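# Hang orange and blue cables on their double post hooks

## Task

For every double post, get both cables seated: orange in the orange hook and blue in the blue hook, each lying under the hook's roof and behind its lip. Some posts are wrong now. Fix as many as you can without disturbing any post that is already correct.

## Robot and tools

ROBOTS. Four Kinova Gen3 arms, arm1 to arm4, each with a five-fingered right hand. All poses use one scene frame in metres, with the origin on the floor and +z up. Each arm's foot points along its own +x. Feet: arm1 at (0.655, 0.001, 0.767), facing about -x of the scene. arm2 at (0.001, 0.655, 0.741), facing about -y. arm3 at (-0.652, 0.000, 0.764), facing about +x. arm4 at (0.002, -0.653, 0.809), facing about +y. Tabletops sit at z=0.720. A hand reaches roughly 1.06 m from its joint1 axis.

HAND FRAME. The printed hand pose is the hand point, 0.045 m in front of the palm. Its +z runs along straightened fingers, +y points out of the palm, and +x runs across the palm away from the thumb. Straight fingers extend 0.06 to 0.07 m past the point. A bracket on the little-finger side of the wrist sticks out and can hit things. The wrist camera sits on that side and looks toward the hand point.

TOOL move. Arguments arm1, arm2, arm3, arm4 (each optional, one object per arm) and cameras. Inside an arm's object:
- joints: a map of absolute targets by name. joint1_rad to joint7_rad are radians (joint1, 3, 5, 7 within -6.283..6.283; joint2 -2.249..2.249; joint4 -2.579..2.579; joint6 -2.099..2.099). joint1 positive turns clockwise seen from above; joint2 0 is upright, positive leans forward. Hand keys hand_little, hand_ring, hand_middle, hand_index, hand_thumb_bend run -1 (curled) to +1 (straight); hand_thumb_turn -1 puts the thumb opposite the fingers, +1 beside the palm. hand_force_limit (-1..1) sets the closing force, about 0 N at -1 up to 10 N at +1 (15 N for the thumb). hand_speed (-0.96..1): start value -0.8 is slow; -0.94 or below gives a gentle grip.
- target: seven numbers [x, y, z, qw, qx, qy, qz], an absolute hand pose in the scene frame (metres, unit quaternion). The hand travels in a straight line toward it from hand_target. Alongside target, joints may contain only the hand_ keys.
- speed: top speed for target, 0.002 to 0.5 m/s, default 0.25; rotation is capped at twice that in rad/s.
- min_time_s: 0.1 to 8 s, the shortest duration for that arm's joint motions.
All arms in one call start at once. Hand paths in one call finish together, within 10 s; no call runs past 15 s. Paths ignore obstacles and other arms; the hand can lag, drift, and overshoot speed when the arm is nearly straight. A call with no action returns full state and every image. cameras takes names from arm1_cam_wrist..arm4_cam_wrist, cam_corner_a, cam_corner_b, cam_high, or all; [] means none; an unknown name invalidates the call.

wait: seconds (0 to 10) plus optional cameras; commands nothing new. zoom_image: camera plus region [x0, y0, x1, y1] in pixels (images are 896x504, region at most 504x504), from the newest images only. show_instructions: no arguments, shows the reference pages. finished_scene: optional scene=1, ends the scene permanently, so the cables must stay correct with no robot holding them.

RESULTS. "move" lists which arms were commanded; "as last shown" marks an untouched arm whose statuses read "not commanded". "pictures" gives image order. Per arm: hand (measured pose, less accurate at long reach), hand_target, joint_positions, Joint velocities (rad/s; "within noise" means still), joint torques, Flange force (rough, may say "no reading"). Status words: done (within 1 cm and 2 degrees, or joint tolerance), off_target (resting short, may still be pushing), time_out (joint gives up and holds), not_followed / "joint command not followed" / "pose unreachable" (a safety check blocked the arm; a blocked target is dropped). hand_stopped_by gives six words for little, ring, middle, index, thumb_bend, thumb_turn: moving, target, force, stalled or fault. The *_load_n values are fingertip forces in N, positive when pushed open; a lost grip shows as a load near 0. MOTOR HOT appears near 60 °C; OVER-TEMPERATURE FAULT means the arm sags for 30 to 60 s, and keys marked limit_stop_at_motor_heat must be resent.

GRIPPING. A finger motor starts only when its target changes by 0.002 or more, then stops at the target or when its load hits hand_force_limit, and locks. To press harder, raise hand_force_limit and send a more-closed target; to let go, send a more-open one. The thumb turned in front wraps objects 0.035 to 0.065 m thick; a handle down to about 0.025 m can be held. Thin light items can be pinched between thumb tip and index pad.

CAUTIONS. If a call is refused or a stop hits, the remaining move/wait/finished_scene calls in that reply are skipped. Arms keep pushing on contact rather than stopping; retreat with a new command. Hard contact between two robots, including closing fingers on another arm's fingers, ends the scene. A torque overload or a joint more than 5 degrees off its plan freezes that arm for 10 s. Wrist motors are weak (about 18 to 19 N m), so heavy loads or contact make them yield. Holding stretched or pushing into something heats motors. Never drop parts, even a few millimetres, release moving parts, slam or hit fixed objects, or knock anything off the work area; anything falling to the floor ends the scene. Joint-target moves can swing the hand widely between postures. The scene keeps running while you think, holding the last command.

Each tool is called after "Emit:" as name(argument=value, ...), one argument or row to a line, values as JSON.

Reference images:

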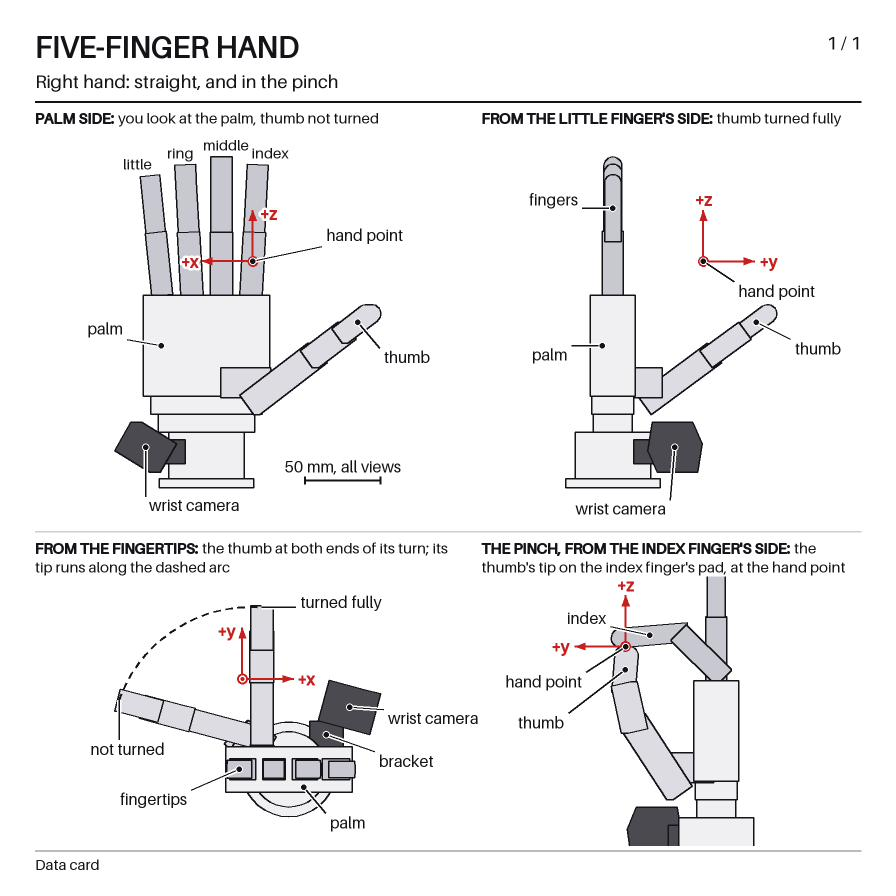

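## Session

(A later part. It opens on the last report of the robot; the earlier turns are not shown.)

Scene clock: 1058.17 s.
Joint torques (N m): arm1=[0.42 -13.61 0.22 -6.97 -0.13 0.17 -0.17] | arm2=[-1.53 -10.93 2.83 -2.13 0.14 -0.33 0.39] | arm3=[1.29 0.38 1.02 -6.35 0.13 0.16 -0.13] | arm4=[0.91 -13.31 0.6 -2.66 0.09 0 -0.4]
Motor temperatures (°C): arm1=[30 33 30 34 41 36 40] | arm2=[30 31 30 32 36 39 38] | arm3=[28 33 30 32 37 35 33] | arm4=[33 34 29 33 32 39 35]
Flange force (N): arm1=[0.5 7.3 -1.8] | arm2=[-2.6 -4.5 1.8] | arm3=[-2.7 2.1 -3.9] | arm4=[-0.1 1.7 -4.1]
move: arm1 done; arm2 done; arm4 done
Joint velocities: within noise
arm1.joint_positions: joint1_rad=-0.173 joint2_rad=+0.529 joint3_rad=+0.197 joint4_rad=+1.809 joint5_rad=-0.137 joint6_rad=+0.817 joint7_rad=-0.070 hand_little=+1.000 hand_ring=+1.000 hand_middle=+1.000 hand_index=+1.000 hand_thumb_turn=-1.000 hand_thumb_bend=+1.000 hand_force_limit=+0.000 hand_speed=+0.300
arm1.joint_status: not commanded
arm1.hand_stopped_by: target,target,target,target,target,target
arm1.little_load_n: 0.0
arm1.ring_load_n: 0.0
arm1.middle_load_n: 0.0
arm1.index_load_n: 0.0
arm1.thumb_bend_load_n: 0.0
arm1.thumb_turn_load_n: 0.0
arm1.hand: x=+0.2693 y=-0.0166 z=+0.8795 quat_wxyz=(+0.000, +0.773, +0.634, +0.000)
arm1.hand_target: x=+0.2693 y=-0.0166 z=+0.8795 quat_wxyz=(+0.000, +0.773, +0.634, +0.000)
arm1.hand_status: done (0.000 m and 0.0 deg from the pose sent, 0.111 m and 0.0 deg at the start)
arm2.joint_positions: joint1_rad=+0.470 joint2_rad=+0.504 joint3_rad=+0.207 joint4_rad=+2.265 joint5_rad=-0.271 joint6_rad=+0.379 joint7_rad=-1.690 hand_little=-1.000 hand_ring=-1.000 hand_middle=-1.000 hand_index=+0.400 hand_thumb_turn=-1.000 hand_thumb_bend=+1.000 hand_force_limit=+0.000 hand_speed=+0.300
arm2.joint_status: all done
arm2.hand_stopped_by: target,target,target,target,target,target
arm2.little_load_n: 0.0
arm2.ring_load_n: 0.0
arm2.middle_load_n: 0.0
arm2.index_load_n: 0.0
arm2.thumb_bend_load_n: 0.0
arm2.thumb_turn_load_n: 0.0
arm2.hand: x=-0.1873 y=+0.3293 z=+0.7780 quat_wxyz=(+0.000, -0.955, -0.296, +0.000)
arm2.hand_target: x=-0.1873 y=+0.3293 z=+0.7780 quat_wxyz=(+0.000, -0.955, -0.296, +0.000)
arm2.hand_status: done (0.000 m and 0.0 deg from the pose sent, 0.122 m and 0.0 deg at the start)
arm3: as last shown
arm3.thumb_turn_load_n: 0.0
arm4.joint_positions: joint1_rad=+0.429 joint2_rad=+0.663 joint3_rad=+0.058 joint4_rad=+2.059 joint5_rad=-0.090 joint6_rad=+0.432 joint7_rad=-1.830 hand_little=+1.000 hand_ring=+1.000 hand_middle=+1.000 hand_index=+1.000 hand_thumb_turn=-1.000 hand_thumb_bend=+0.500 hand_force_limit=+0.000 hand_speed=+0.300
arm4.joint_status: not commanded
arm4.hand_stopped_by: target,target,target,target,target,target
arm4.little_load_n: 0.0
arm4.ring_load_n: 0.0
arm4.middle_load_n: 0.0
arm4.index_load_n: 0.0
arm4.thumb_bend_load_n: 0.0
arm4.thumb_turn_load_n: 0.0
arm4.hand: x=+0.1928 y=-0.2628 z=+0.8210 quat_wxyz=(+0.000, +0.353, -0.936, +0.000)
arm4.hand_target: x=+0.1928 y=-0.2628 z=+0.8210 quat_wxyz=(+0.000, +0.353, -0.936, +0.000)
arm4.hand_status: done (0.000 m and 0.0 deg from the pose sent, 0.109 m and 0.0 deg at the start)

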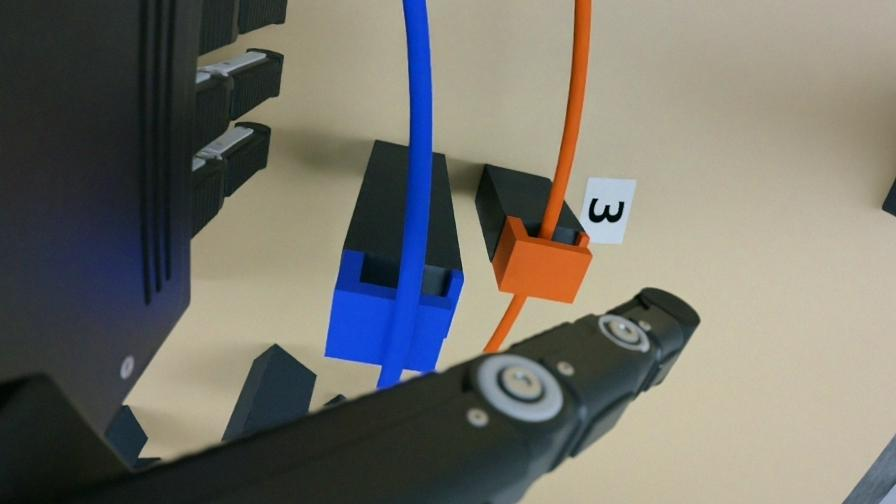

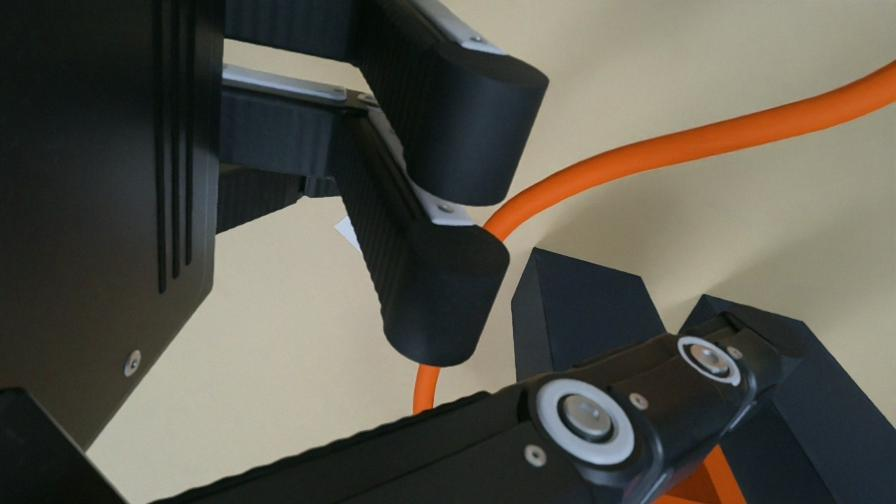

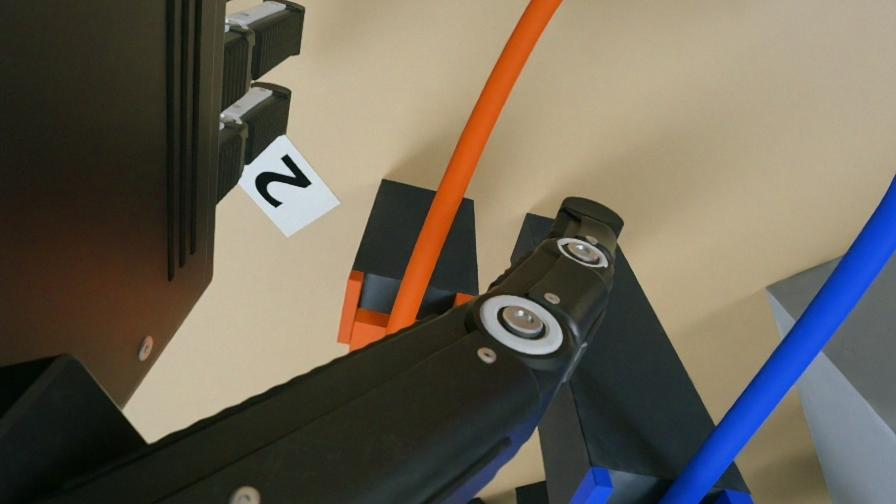

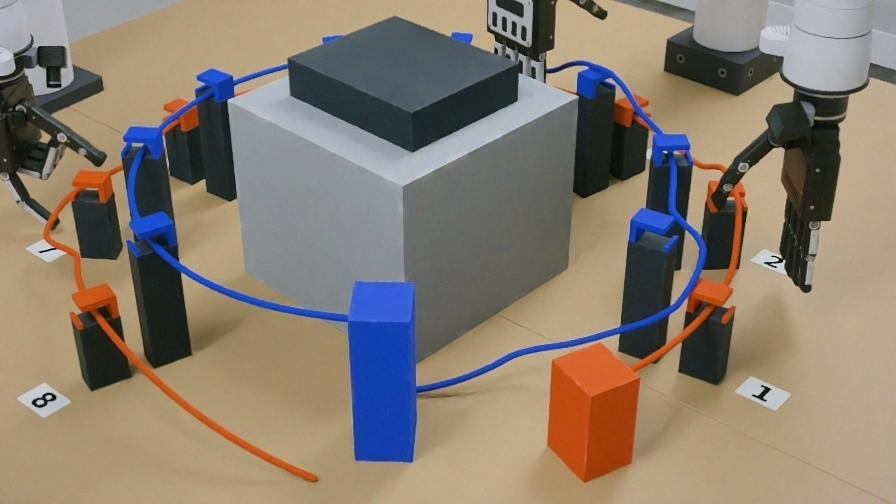

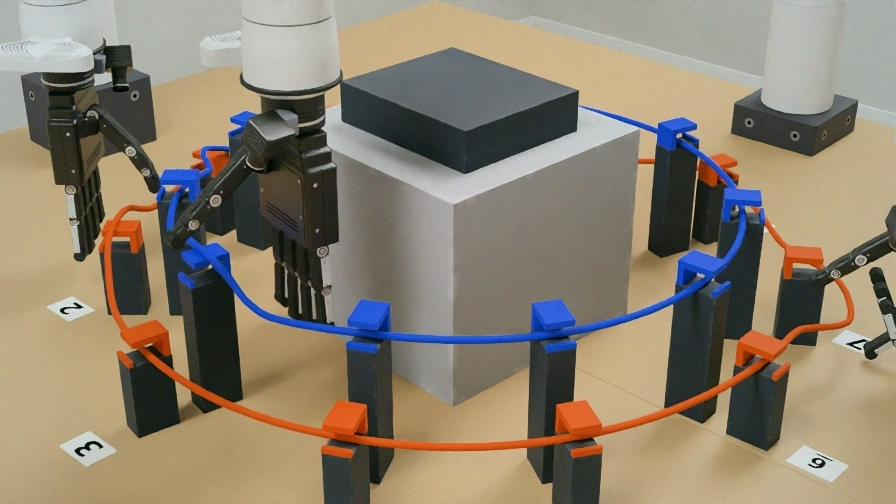

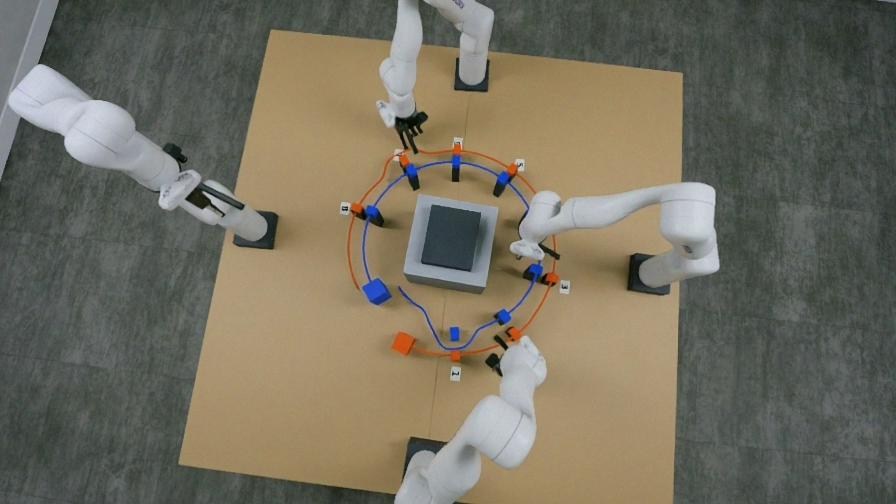

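Emit:
move(
  arm1={"target": [0.2640, -0.0155, 0.8770, 0, 0.7733, 0.6340, 0], "speed": 0.1},
  arm2={"target": [-0.1811, 0.3202, 0.778, 0, 0.9553, 0.2957, 0], "speed": 0.1},
  arm4={"joints": {"hand_index": 0.0}},
  cameras=["arm4_cam_wrist"],
)

Emit:
move(
  arm1={"joints": {"hand_index": 0.0}},
  arm2={"joints": {"hand_index": 0.0}},
  cameras=["arm1_cam_wrist", "arm2_cam_wrist", "arm4_cam_wrist", "cam_corner_a", "cam_corner_b"],
)

Scene clock: 1147.73 s.
Joint torques (N m): arm1=[0.41 -13.83 0.19 -6.94 -0.14 0.15 -0.27] | arm2=[-1.51 -10.96 2.92 -2.1 0.2 -0.31 0.39] | arm3=[1.23 0.41 1.05 -6.44 0.14 0.14 -0.08] | arm4=[0.9 -13.27 0.6 -2.69 0.09 0 -0.44]
Motor temperatures (°C): arm1=[30 33 30 33 41 36 40] | arm2=[30 32 30 31 36 39 38] | arm3=[28 33 30 32 37 35 33] | arm4=[33 35 29 33 33 39 35]
Flange force (N): arm1=[0.7 7.1 -2.0] | arm2=[-2.8 -4.2 1.7] | arm3=[-2.5 2.3 -3.6] | arm4=[0.1 1.6 -4.2]
move: arm1 done; arm2 done; arm4 done
Joint velocities: within noise
arm1.joint_positions: joint1_rad=-0.169 joint2_rad=+0.543 joint3_rad=+0.195 joint4_rad=+1.794 joint5_rad=-0.139 joint6_rad=+0.819 joint7_rad=-0.067 hand_little=+1.000 hand_ring=+1.000 hand_middle=+1.000 hand_index=+1.000 hand_thumb_turn=-1.000 hand_thumb_bend=+1.000 hand_force_limit=+0.000 hand_speed=+0.300
arm1.joint_status: not commanded
arm1.hand_stopped_by: target,target,target,target,target,target
arm1.little_load_n: 0.0
arm1.ring_load_n: 0.0
arm1.middle_load_n: 0.0
arm1.index_load_n: 0.0
arm1.thumb_bend_load_n: 0.0
arm1.thumb_turn_load_n: 0.5
arm1.hand: x=+0.2640 y=-0.0155 z=+0.8770 quat_wxyz=(+0.000, +0.773, +0.634, +0.000)
arm1.hand_target: x=+0.2640 y=-0.0155 z=+0.8770 quat_wxyz=(+0.000, +0.773, +0.634, +0.000)
arm1.hand_status: done (0.000 m and 0.0 deg from the pose sent, 0.006 m and 0.0 deg at the start)
arm2.joint_positions: joint1_rad=+0.434 joint2_rad=+0.509 joint3_rad=+0.213 joint4_rad=+2.254 joint5_rad=-0.275 joint6_rad=+0.387 joint7_rad=-1.719 hand_little=-1.000 hand_ring=-1.000 hand_middle=-1.000 hand_index=+0.400 hand_thumb_turn=-1.000 hand_thumb_bend=+1.000 hand_force_limit=+0.000 hand_speed=+0.300
arm2.joint_status: not commanded
arm2.hand_stopped_by: target,target,target,target,target,target
arm2.little_load_n: 0.0
arm2.ring_load_n: 0.0
arm2.middle_load_n: 0.0
arm2.index_load_n: 0.0
arm2.thumb_bend_load_n: 0.0
arm2.thumb_turn_load_n: 0.0
arm2.hand: x=-0.1811 y=+0.3202 z=+0.7780 quat_wxyz=(+0.000, -0.955, -0.296, +0.000)
arm2.hand_target: x=-0.1811 y=+0.3202 z=+0.7780 quat_wxyz=(+0.000, -0.955, -0.296, +0.000)
arm2.hand_status: done (0.000 m and 0.0 deg from the pose sent, 0.011 m and 0.0 deg at the start)
arm3: as last shown
arm4.joint_positions: joint1_rad=+0.429 joint2_rad=+0.663 joint3_rad=+0.058 joint4_rad=+2.059 joint5_rad=-0.090 joint6_rad=+0.432 joint7_rad=-1.830 hand_little=+1.000 hand_ring=+1.000 hand_middle=+1.000 hand_index=+0.000 hand_thumb_turn=-1.000 hand_thumb_bend=+0.500 hand_force_limit=+0.000 hand_speed=+0.300
arm4.joint_status: all done
arm4.hand_stopped_by: target,target,target,target,target,target
arm4.little_load_n: 0.0
arm4.ring_load_n: 0.0
arm4.middle_load_n: 0.0
arm4.index_load_n: 0.0
arm4.thumb_bend_load_n: 0.0
arm4.thumb_turn_load_n: 0.0
arm4.hand: x=+0.1928 y=-0.2628 z=+0.8210 quat_wxyz=(+0.000, +0.353, -0.936, +0.000)
arm4.hand_target: x=+0.1928 y=-0.2628 z=+0.8210 quat_wxyz=(+0.000, +0.353, -0.936, +0.000)
arm4.hand_status: not commanded

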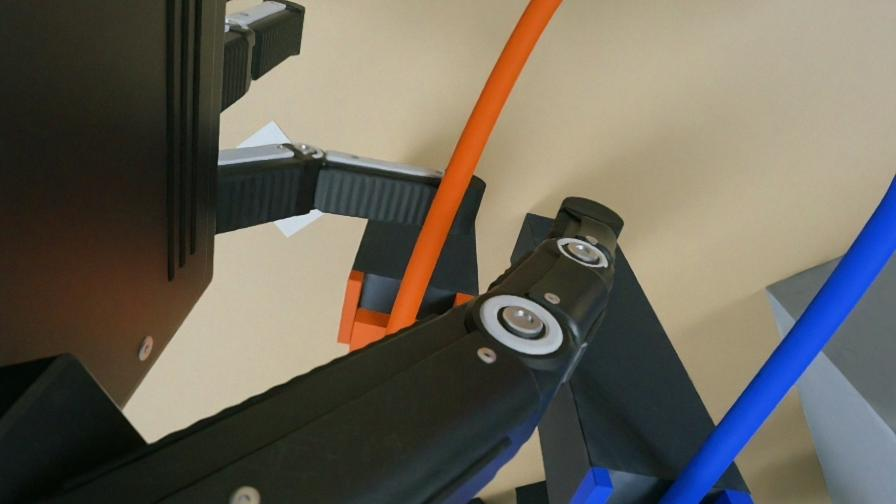

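Scene clock: 1148.50 s.
Joint torques (N m): arm1=[0.42 -13.86 0.17 -6.88 -0.12 0.15 -0.27] | arm2=[-1.63 -11.14 2.88 -2.14 0.12 -0.33 0.36] | arm3=[1.28 0.49 1.05 -6.41 0.09 0.16 -0.07] | arm4=[0.95 -13.27 0.6 -2.67 0.09 -0.03 -0.38]
Motor temperatures (°C): arm1=[30 33 30 33 41 36 40] | arm2=[30 32 30 31 36 39 38] | arm3=[28 33 30 32 37 35 33] | arm4=[33 35 29 33 33 39 35]
Flange force (N): arm1=[0.7 6.9 -2.0] | arm2=[-3.1 -4.7 2.2] | arm3=[-2.4 2.2 -3.6] | arm4=[0.0 1.9 -4.3]
move: arm1 done; arm2 done
Joint velocities: within noise
arm1.joint_positions: joint1_rad=-0.169 joint2_rad=+0.543 joint3_rad=+0.195 joint4_rad=+1.794 joint5_rad=-0.139 joint6_rad=+0.819 joint7_rad=-0.067 hand_little=+1.000 hand_ring=+1.000 hand_middle=+1.000 hand_index=+0.000 hand_thumb_turn=-1.000 hand_thumb_bend=+1.000 hand_force_limit=+0.000 hand_speed=+0.300
arm1.joint_status: all done
arm1.hand_stopped_by: target,target,target,target,target,target
arm1.little_load_n: 0.0
arm1.ring_load_n: 0.0
arm1.middle_load_n: 0.0
arm1.index_load_n: 0.0
arm1.thumb_bend_load_n: -0.5
arm1.thumb_turn_load_n: 0.0
arm1.hand: x=+0.2640 y=-0.0155 z=+0.8770 quat_wxyz=(+0.000, +0.773, +0.634, +0.000)
arm1.hand_target: x=+0.2640 y=-0.0155 z=+0.8770 quat_wxyz=(+0.000, +0.773, +0.634, +0.000)
arm1.hand_status: not commanded
arm2.joint_positions: joint1_rad=+0.434 joint2_rad=+0.509 joint3_rad=+0.213 joint4_rad=+2.254 joint5_rad=-0.275 joint6_rad=+0.387 joint7_rad=-1.719 hand_little=-1.000 hand_ring=-1.000 hand_middle=-1.000 hand_index=+0.000 hand_thumb_turn=-1.000 hand_thumb_bend=+1.000 hand_force_limit=+0.000 hand_speed=+0.300
arm2.joint_status: all done
arm2.hand_stopped_by: target,target,target,target,target,target
arm2.little_load_n: 0.0
arm2.ring_load_n: 0.0
arm2.middle_load_n: 0.0
arm2.index_load_n: 0.0
arm2.thumb_bend_load_n: 0.0
arm2.thumb_turn_load_n: 0.0
arm2.hand: x=-0.1811 y=+0.3202 z=+0.7780 quat_wxyz=(+0.000, -0.955, -0.296, +0.000)
arm2.hand_target: x=-0.1811 y=+0.3202 z=+0.7780 quat_wxyz=(+0.000, -0.955, -0.296, +0.000)
arm2.hand_status: not commanded
arm3, arm4: as last shown

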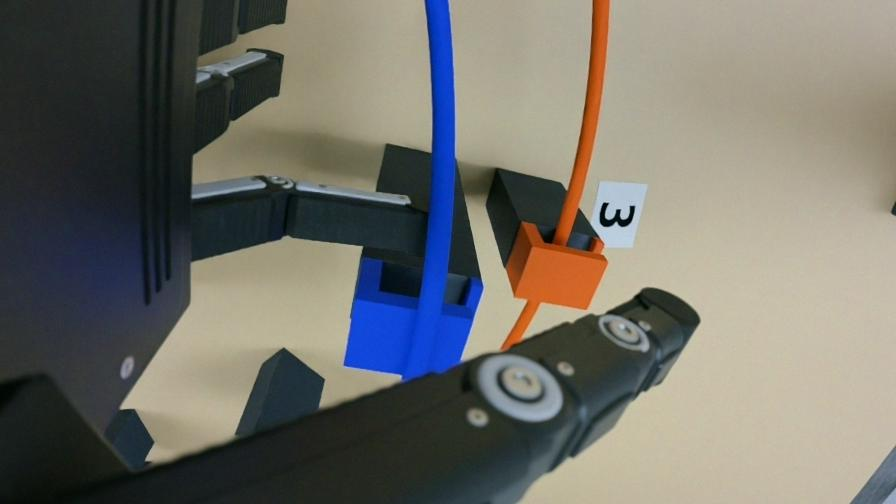

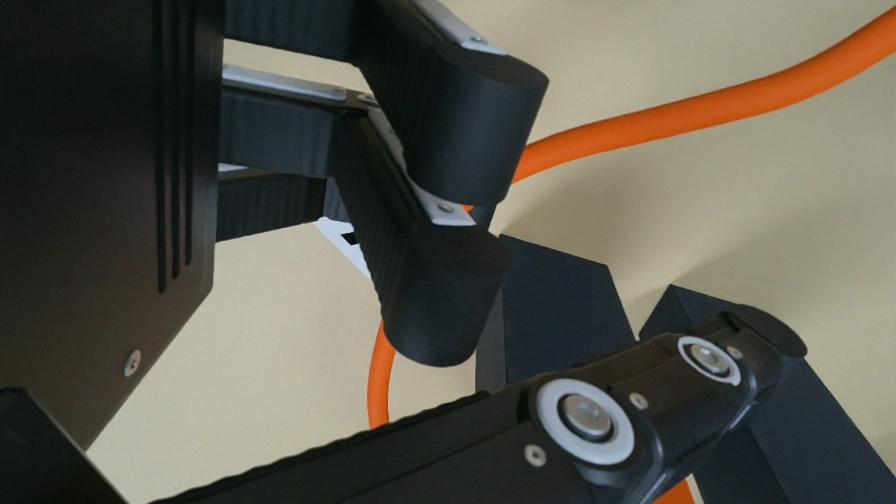

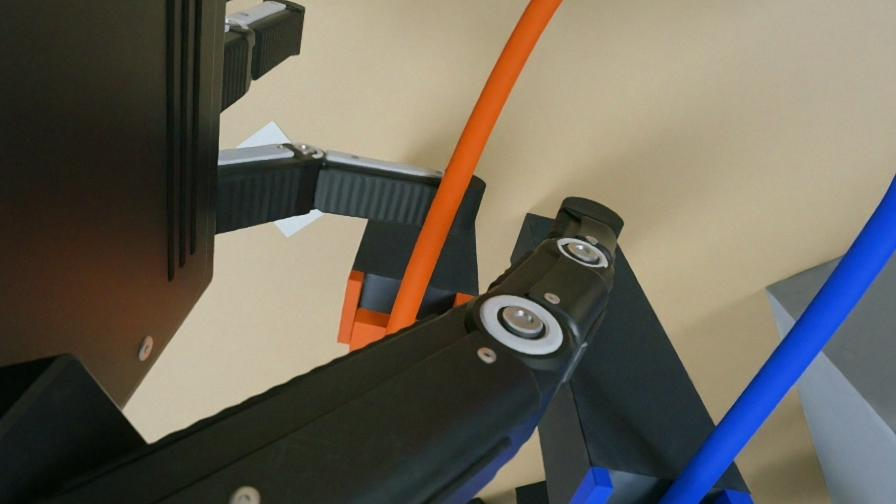

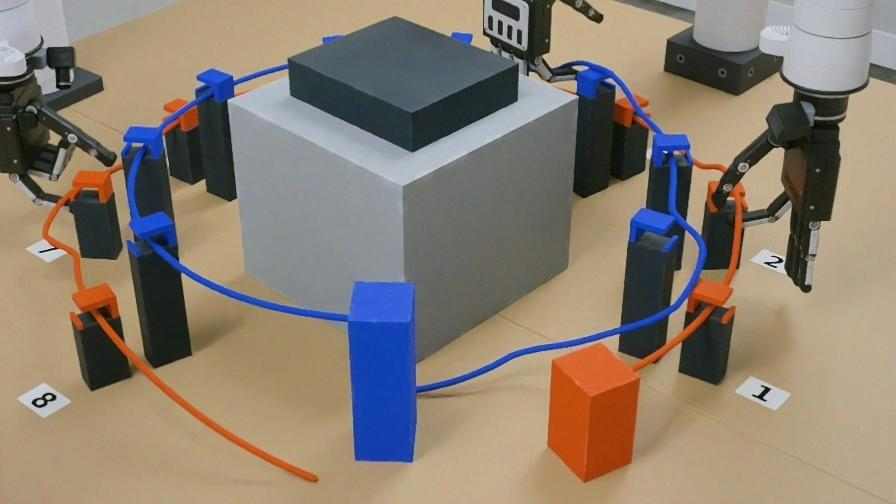

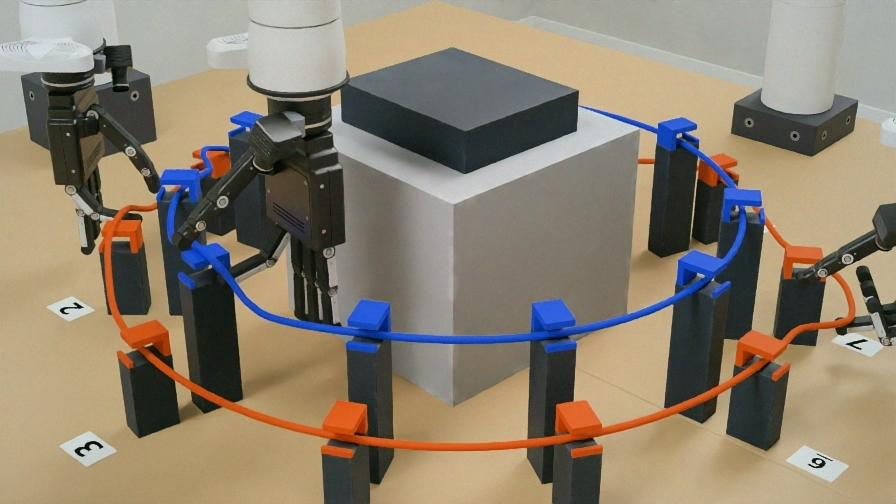

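Emit:
zoom_image(
  camera="cam_corner_a",
  region=[0, 100, 140, 260],
)

Emit:
zoom_image(
  camera="cam_corner_b",
  region=[776, 200, 896, 370],
)

Emit:
zoom_image(
  camera="cam_corner_b",
  region=[150, 200, 290, 340],
)

Emit:
zoom_image(
  camera="cam_corner_a",
  region=[680, 140, 820, 300],
)

Emit:
zoom_image(
  camera="arm2_cam_wrist",
  region=[340, 120, 600, 400],
)

Scaled by 3.150 from the camera's image (finer frame: 1280x720).

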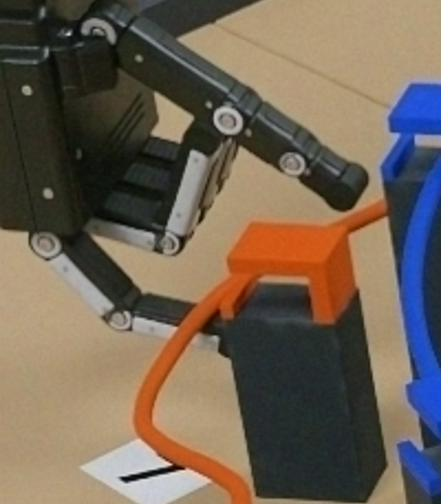

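Scaled by 2.965 from the camera's image (finer frame: 1280x720).

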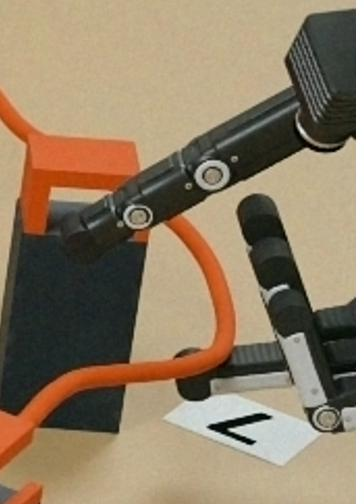

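Scaled by 3.600 from the camera's image (finer frame: 1280x720).

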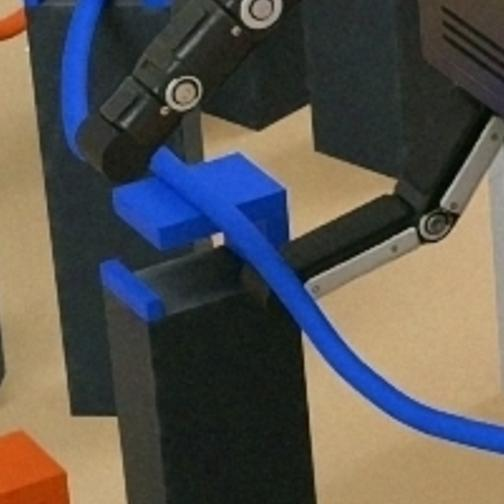

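Scaled by 3.150 from the camera's image (finer frame: 1280x720).

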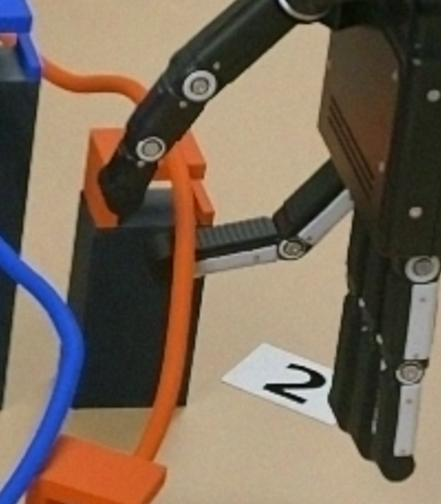

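Scaled by 1.800 from the camera's image (finer frame: 1280x720).

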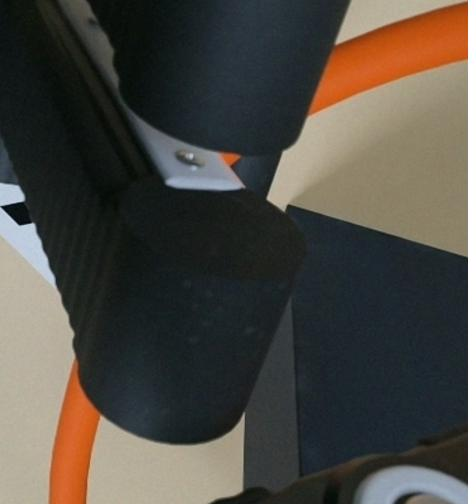

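Emit:
zoom_image(
  camera="cam_corner_b",
  region=[816, 280, 876, 350],
)

Emit:
zoom_image(
  camera="cam_corner_a",
  region=[30, 180, 90, 250],
)

Scaled by 7.200 from the camera's image (finer frame: 1280x720).

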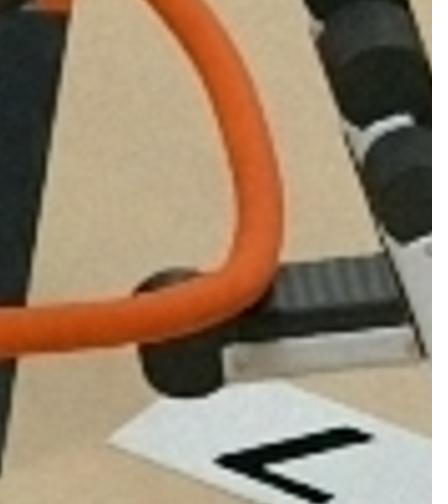

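Scaled by 7.200 from the camera's image (finer frame: 1280x720).

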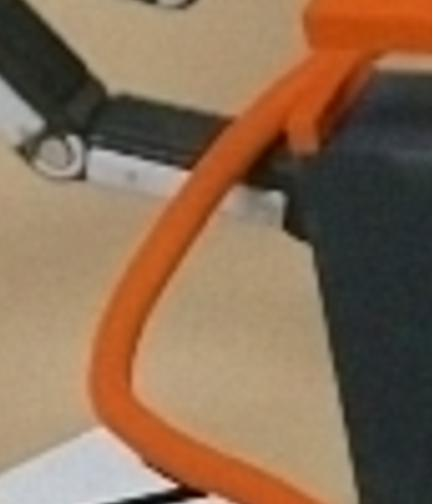

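Emit:
move(
  arm1={"target": [0.2699, -0.0167, 0.8770, 0, 0.7733, 0.6340, 0], "speed": 0.1},
  arm2={"joints": {"hand_thumb_bend": 0.0, "hand_speed": 0.0}},
  arm4={"joints": {"hand_thumb_bend": 0.0, "hand_speed": 0.0}},
)

Emit:
move(
  arm1={"joints": {"hand_thumb_bend": 0.0, "hand_speed": 0.0}},
  arm2={"joints": {"hand_index": -0.4, "hand_speed": -0.9, "hand_force_limit": -0.4}},
  arm4={"joints": {"hand_index": -0.4, "hand_speed": -0.9, "hand_force_limit": -0.4}},
  cameras=["arm1_cam_wrist", "arm2_cam_wrist", "arm4_cam_wrist", "cam_corner_a", "cam_corner_b"],
)

Scene clock: 1196.70 s.
Joint torques (N m): arm1=[0.35 -13.58 0.21 -6.92 -0.2 0.23 -0.19] | arm2=[-1.56 -11.06 2.89 -2.13 0.21 -0.41 0.4] | arm3=[1.29 0.38 1.16 -6.35 0.08 0.12 -0.07] | arm4=[0.87 -13.29 0.59 -2.69 0.11 -0.01 -0.43]
Motor temperatures (°C): arm1=[30 33 30 33 41 36 40] | arm2=[30 32 30 31 36 39 38] | arm3=[28 33 30 32 37 35 33] | arm4=[33 35 29 33 32 39 35]
Flange force (N): arm1=[0.7 7.4 -1.8] | arm2=[-3.0 -4.2 1.7] | arm3=[-2.6 2.6 -4.0] | arm4=[0.0 1.5 -4.2]
move: arm1 done; arm2 off_target; arm4 done
Joint velocities: within noise
arm1.joint_positions: joint1_rad=-0.173 joint2_rad=+0.532 joint3_rad=+0.195 joint4_rad=+1.814 joint5_rad=-0.138 joint6_rad=+0.809 joint7_rad=-0.069 hand_little=+1.000 hand_ring=+1.000 hand_middle=+1.000 hand_index=+0.000 hand_thumb_turn=-1.000 hand_thumb_bend=+1.000 hand_force_limit=+0.000 hand_speed=+0.300
arm1.joint_status: not commanded
arm1.hand_stopped_by: target,target,target,target,target,target
arm1.little_load_n: 0.0
arm1.ring_load_n: 0.5
arm1.middle_load_n: 0.0
arm1.index_load_n: 0.0
arm1.thumb_bend_load_n: 0.0
arm1.thumb_turn_load_n: 0.0
arm1.hand: x=+0.2699 y=-0.0167 z=+0.8770 quat_wxyz=(+0.000, +0.773, +0.634, +0.000)
arm1.hand_target: x=+0.2699 y=-0.0167 z=+0.8770 quat_wxyz=(+0.000, +0.773, +0.634, +0.000)
arm1.hand_status: done (0.000 m and 0.0 deg from the pose sent, 0.006 m and 0.0 deg at the start)
arm2.joint_positions: joint1_rad=+0.434 joint2_rad=+0.509 joint3_rad=+0.213 joint4_rad=+2.254 joint5_rad=-0.275 joint6_rad=+0.387 joint7_rad=-1.719 hand_little=-1.000 hand_ring=-1.000 hand_middle=-1.000 hand_index=+0.000 hand_thumb_turn=-1.000 hand_thumb_bend=+0.440 hand_force_limit=+0.000 hand_speed=+0.000
arm2.joint_status: hand_thumb_bend off_target (ended at +0.440, target +0.000); the others done
arm2.hand_stopped_by: target,target,target,target,force,target
arm2.little_load_n: 0.0
arm2.ring_load_n: 0.0
arm2.middle_load_n: 0.0
arm2.index_load_n: 0.0
arm2.thumb_bend_load_n: 8.0
arm2.thumb_turn_load_n: 1.0
arm2.hand: x=-0.1811 y=+0.3202 z=+0.7780 quat_wxyz=(+0.000, -0.955, -0.296, +0.000)
arm2.hand_target: x=-0.1811 y=+0.3202 z=+0.7780 quat_wxyz=(+0.000, -0.955, -0.296, +0.000)
arm2.hand_status: not commanded
arm3: as last shown
arm4.joint_positions: joint1_rad=+0.429 joint2_rad=+0.663 joint3_rad=+0.058 joint4_rad=+2.059 joint5_rad=-0.090 joint6_rad=+0.432 joint7_rad=-1.830 hand_little=+1.000 hand_ring=+1.000 hand_middle=+1.000 hand_index=+0.000 hand_thumb_turn=-1.000 hand_thumb_bend=+0.000 hand_force_limit=+0.000 hand_speed=+0.000
arm4.joint_status: all done
arm4.hand_stopped_by: target,target,target,target,target,target
arm4.little_load_n: 0.0
arm4.ring_load_n: 0.0
arm4.middle_load_n: 0.0
arm4.index_load_n: 0.0
arm4.thumb_bend_load_n: 0.0
arm4.thumb_turn_load_n: 0.0
arm4.hand: x=+0.1928 y=-0.2628 z=+0.8210 quat_wxyz=(+0.000, +0.353, -0.936, +0.000)
arm4.hand_target: x=+0.1928 y=-0.2628 z=+0.8210 quat_wxyz=(+0.000, +0.353, -0.936, +0.000)
arm4.hand_status: not commanded
pictures: none

Scene clock: 1198.60 s.
Joint torques (N m): arm1=[0.31 -13.74 0.2 -6.93 -0.13 0.22 -0.3] | arm2=[-1.58 -11.13 2.98 -2.18 0.12 -0.33 0.38] | arm3=[1.22 0.34 1.13 -6.35 0.11 0.15 -0.17] | arm4=[0.88 -13.29 0.58 -2.66 0.1 0 -0.39]
Motor temperatures (°C): arm1=[30 34 30 32 41 36 40] | arm2=[30 32 30 31 36 39 38] | arm3=[28 33 30 32 37 35 33] | arm4=[33 35 29 33 32 39 35]
Flange force (N): arm1=[1.0 7.0 -1.4] | arm2=[-2.8 -4.5 2.2] | arm3=[-2.7 2.4 -4.0] | arm4=[0.0 1.7 -4.2]
move: arm1 done; arm2 done; arm4 off_target
Joint velocities: within noise
arm1.joint_positions: joint1_rad=-0.173 joint2_rad=+0.532 joint3_rad=+0.195 joint4_rad=+1.814 joint5_rad=-0.138 joint6_rad=+0.809 joint7_rad=-0.069 hand_little=+1.000 hand_ring=+1.000 hand_middle=+1.000 hand_index=+0.000 hand_thumb_turn=-1.000 hand_thumb_bend=+0.000 hand_force_limit=+0.000 hand_speed=+0.000
arm1.joint_status: all done
arm1.hand_stopped_by: target,target,target,target,target,target
arm1.little_load_n: 0.0
arm1.ring_load_n: 0.0
arm1.middle_load_n: 0.5
arm1.index_load_n: 0.0
arm1.thumb_bend_load_n: 0.0
arm1.thumb_turn_load_n: 0.0
arm1.hand: x=+0.2699 y=-0.0167 z=+0.8770 quat_wxyz=(+0.000, +0.773, +0.634, +0.000)
arm1.hand_target: x=+0.2699 y=-0.0167 z=+0.8770 quat_wxyz=(+0.000, +0.773, +0.634, +0.000)
arm1.hand_status: not commanded
arm2.joint_positions: joint1_rad=+0.434 joint2_rad=+0.509 joint3_rad=+0.213 joint4_rad=+2.254 joint5_rad=-0.275 joint6_rad=+0.387 joint7_rad=-1.719 hand_little=-1.000 hand_ring=-1.000 hand_middle=-1.000 hand_index=-0.400 hand_thumb_turn=-1.000 hand_thumb_bend=+0.440 hand_force_limit=-0.400 hand_speed=-0.900
arm2.joint_status: all done
arm2.hand_stopped_by: target,target,target,target,force,target
arm2.little_load_n: 0.0
arm2.ring_load_n: 0.0
arm2.middle_load_n: 0.5
arm2.index_load_n: 0.0
arm2.thumb_bend_load_n: 7.5
arm2.thumb_turn_load_n: 1.0
arm2.hand: x=-0.1811 y=+0.3202 z=+0.7780 quat_wxyz=(+0.000, -0.955, -0.296, +0.000)
arm2.hand_target: x=-0.1811 y=+0.3202 z=+0.7780 quat_wxyz=(+0.000, -0.955, -0.296, +0.000)
arm2.hand_status: not commanded
arm3: as last shown
arm3.ring_load_n: 0.5
arm4.joint_positions: joint1_rad=+0.429 joint2_rad=+0.663 joint3_rad=+0.058 joint4_rad=+2.059 joint5_rad=-0.090 joint6_rad=+0.432 joint7_rad=-1.830 hand_little=+1.000 hand_ring=+1.000 hand_middle=+1.000 hand_index=-0.128 hand_thumb_turn=-1.000 hand_thumb_bend=+0.000 hand_force_limit=-0.400 hand_speed=-0.900
arm4.joint_status: hand_index off_target (ended at -0.128, target -0.400); the others done
arm4.hand_stopped_by: target,target,target,force,target,target
arm4.little_load_n: 0.0
arm4.ring_load_n: 0.0
arm4.middle_load_n: 0.0
arm4.index_load_n: 4.0
arm4.thumb_bend_load_n: 0.0
arm4.thumb_turn_load_n: 0.0
arm4.hand: x=+0.1928 y=-0.2628 z=+0.8210 quat_wxyz=(+0.000, +0.353, -0.936, +0.000)
arm4.hand_target: x=+0.1928 y=-0.2628 z=+0.8210 quat_wxyz=(+0.000, +0.353, -0.936, +0.000)
arm4.hand_status: not commanded

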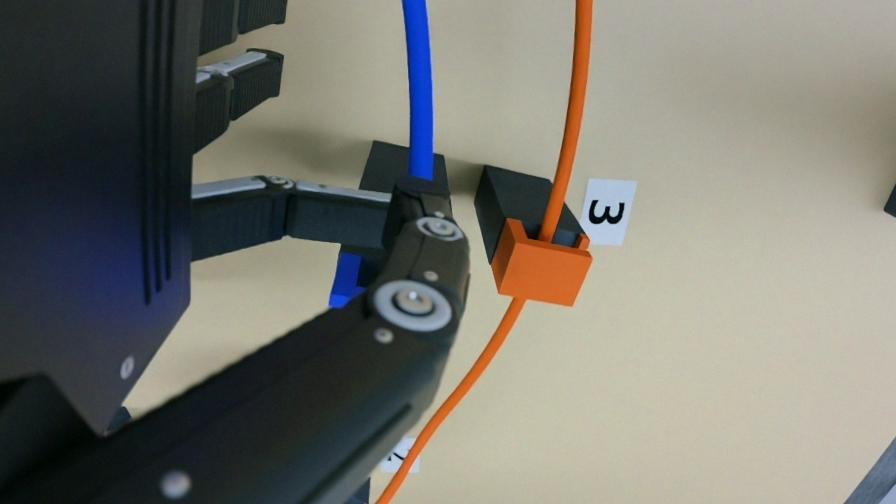

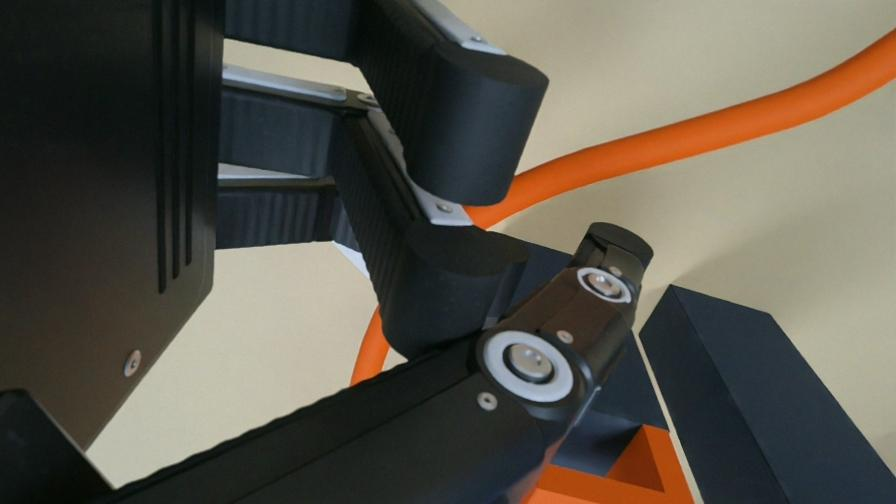

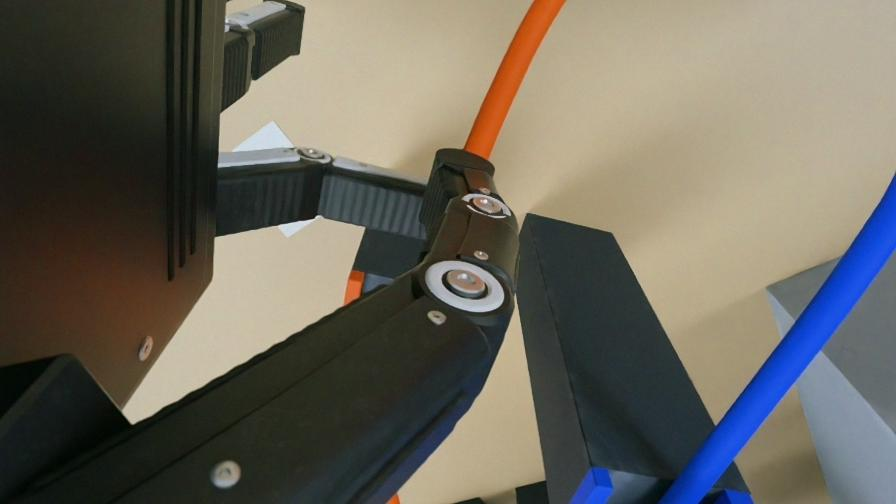

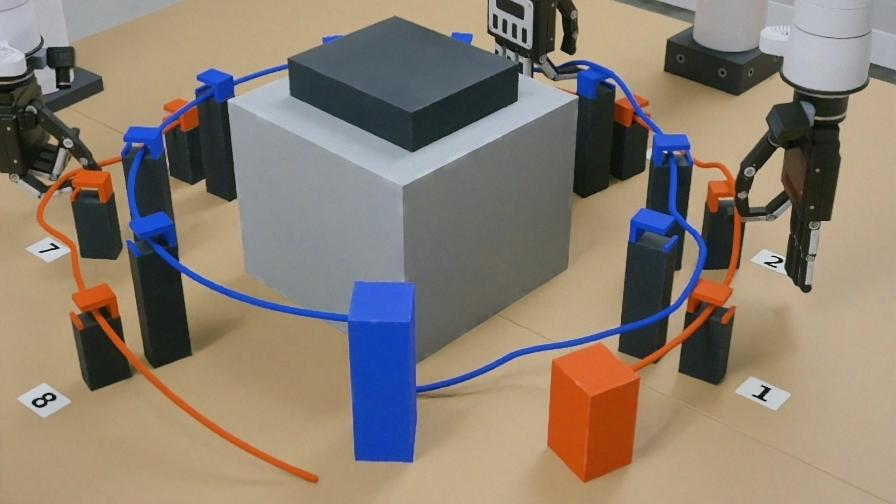

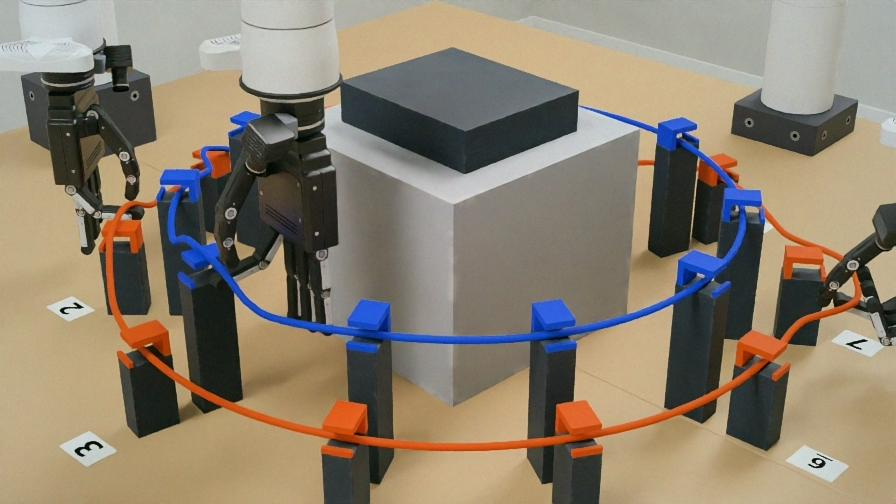

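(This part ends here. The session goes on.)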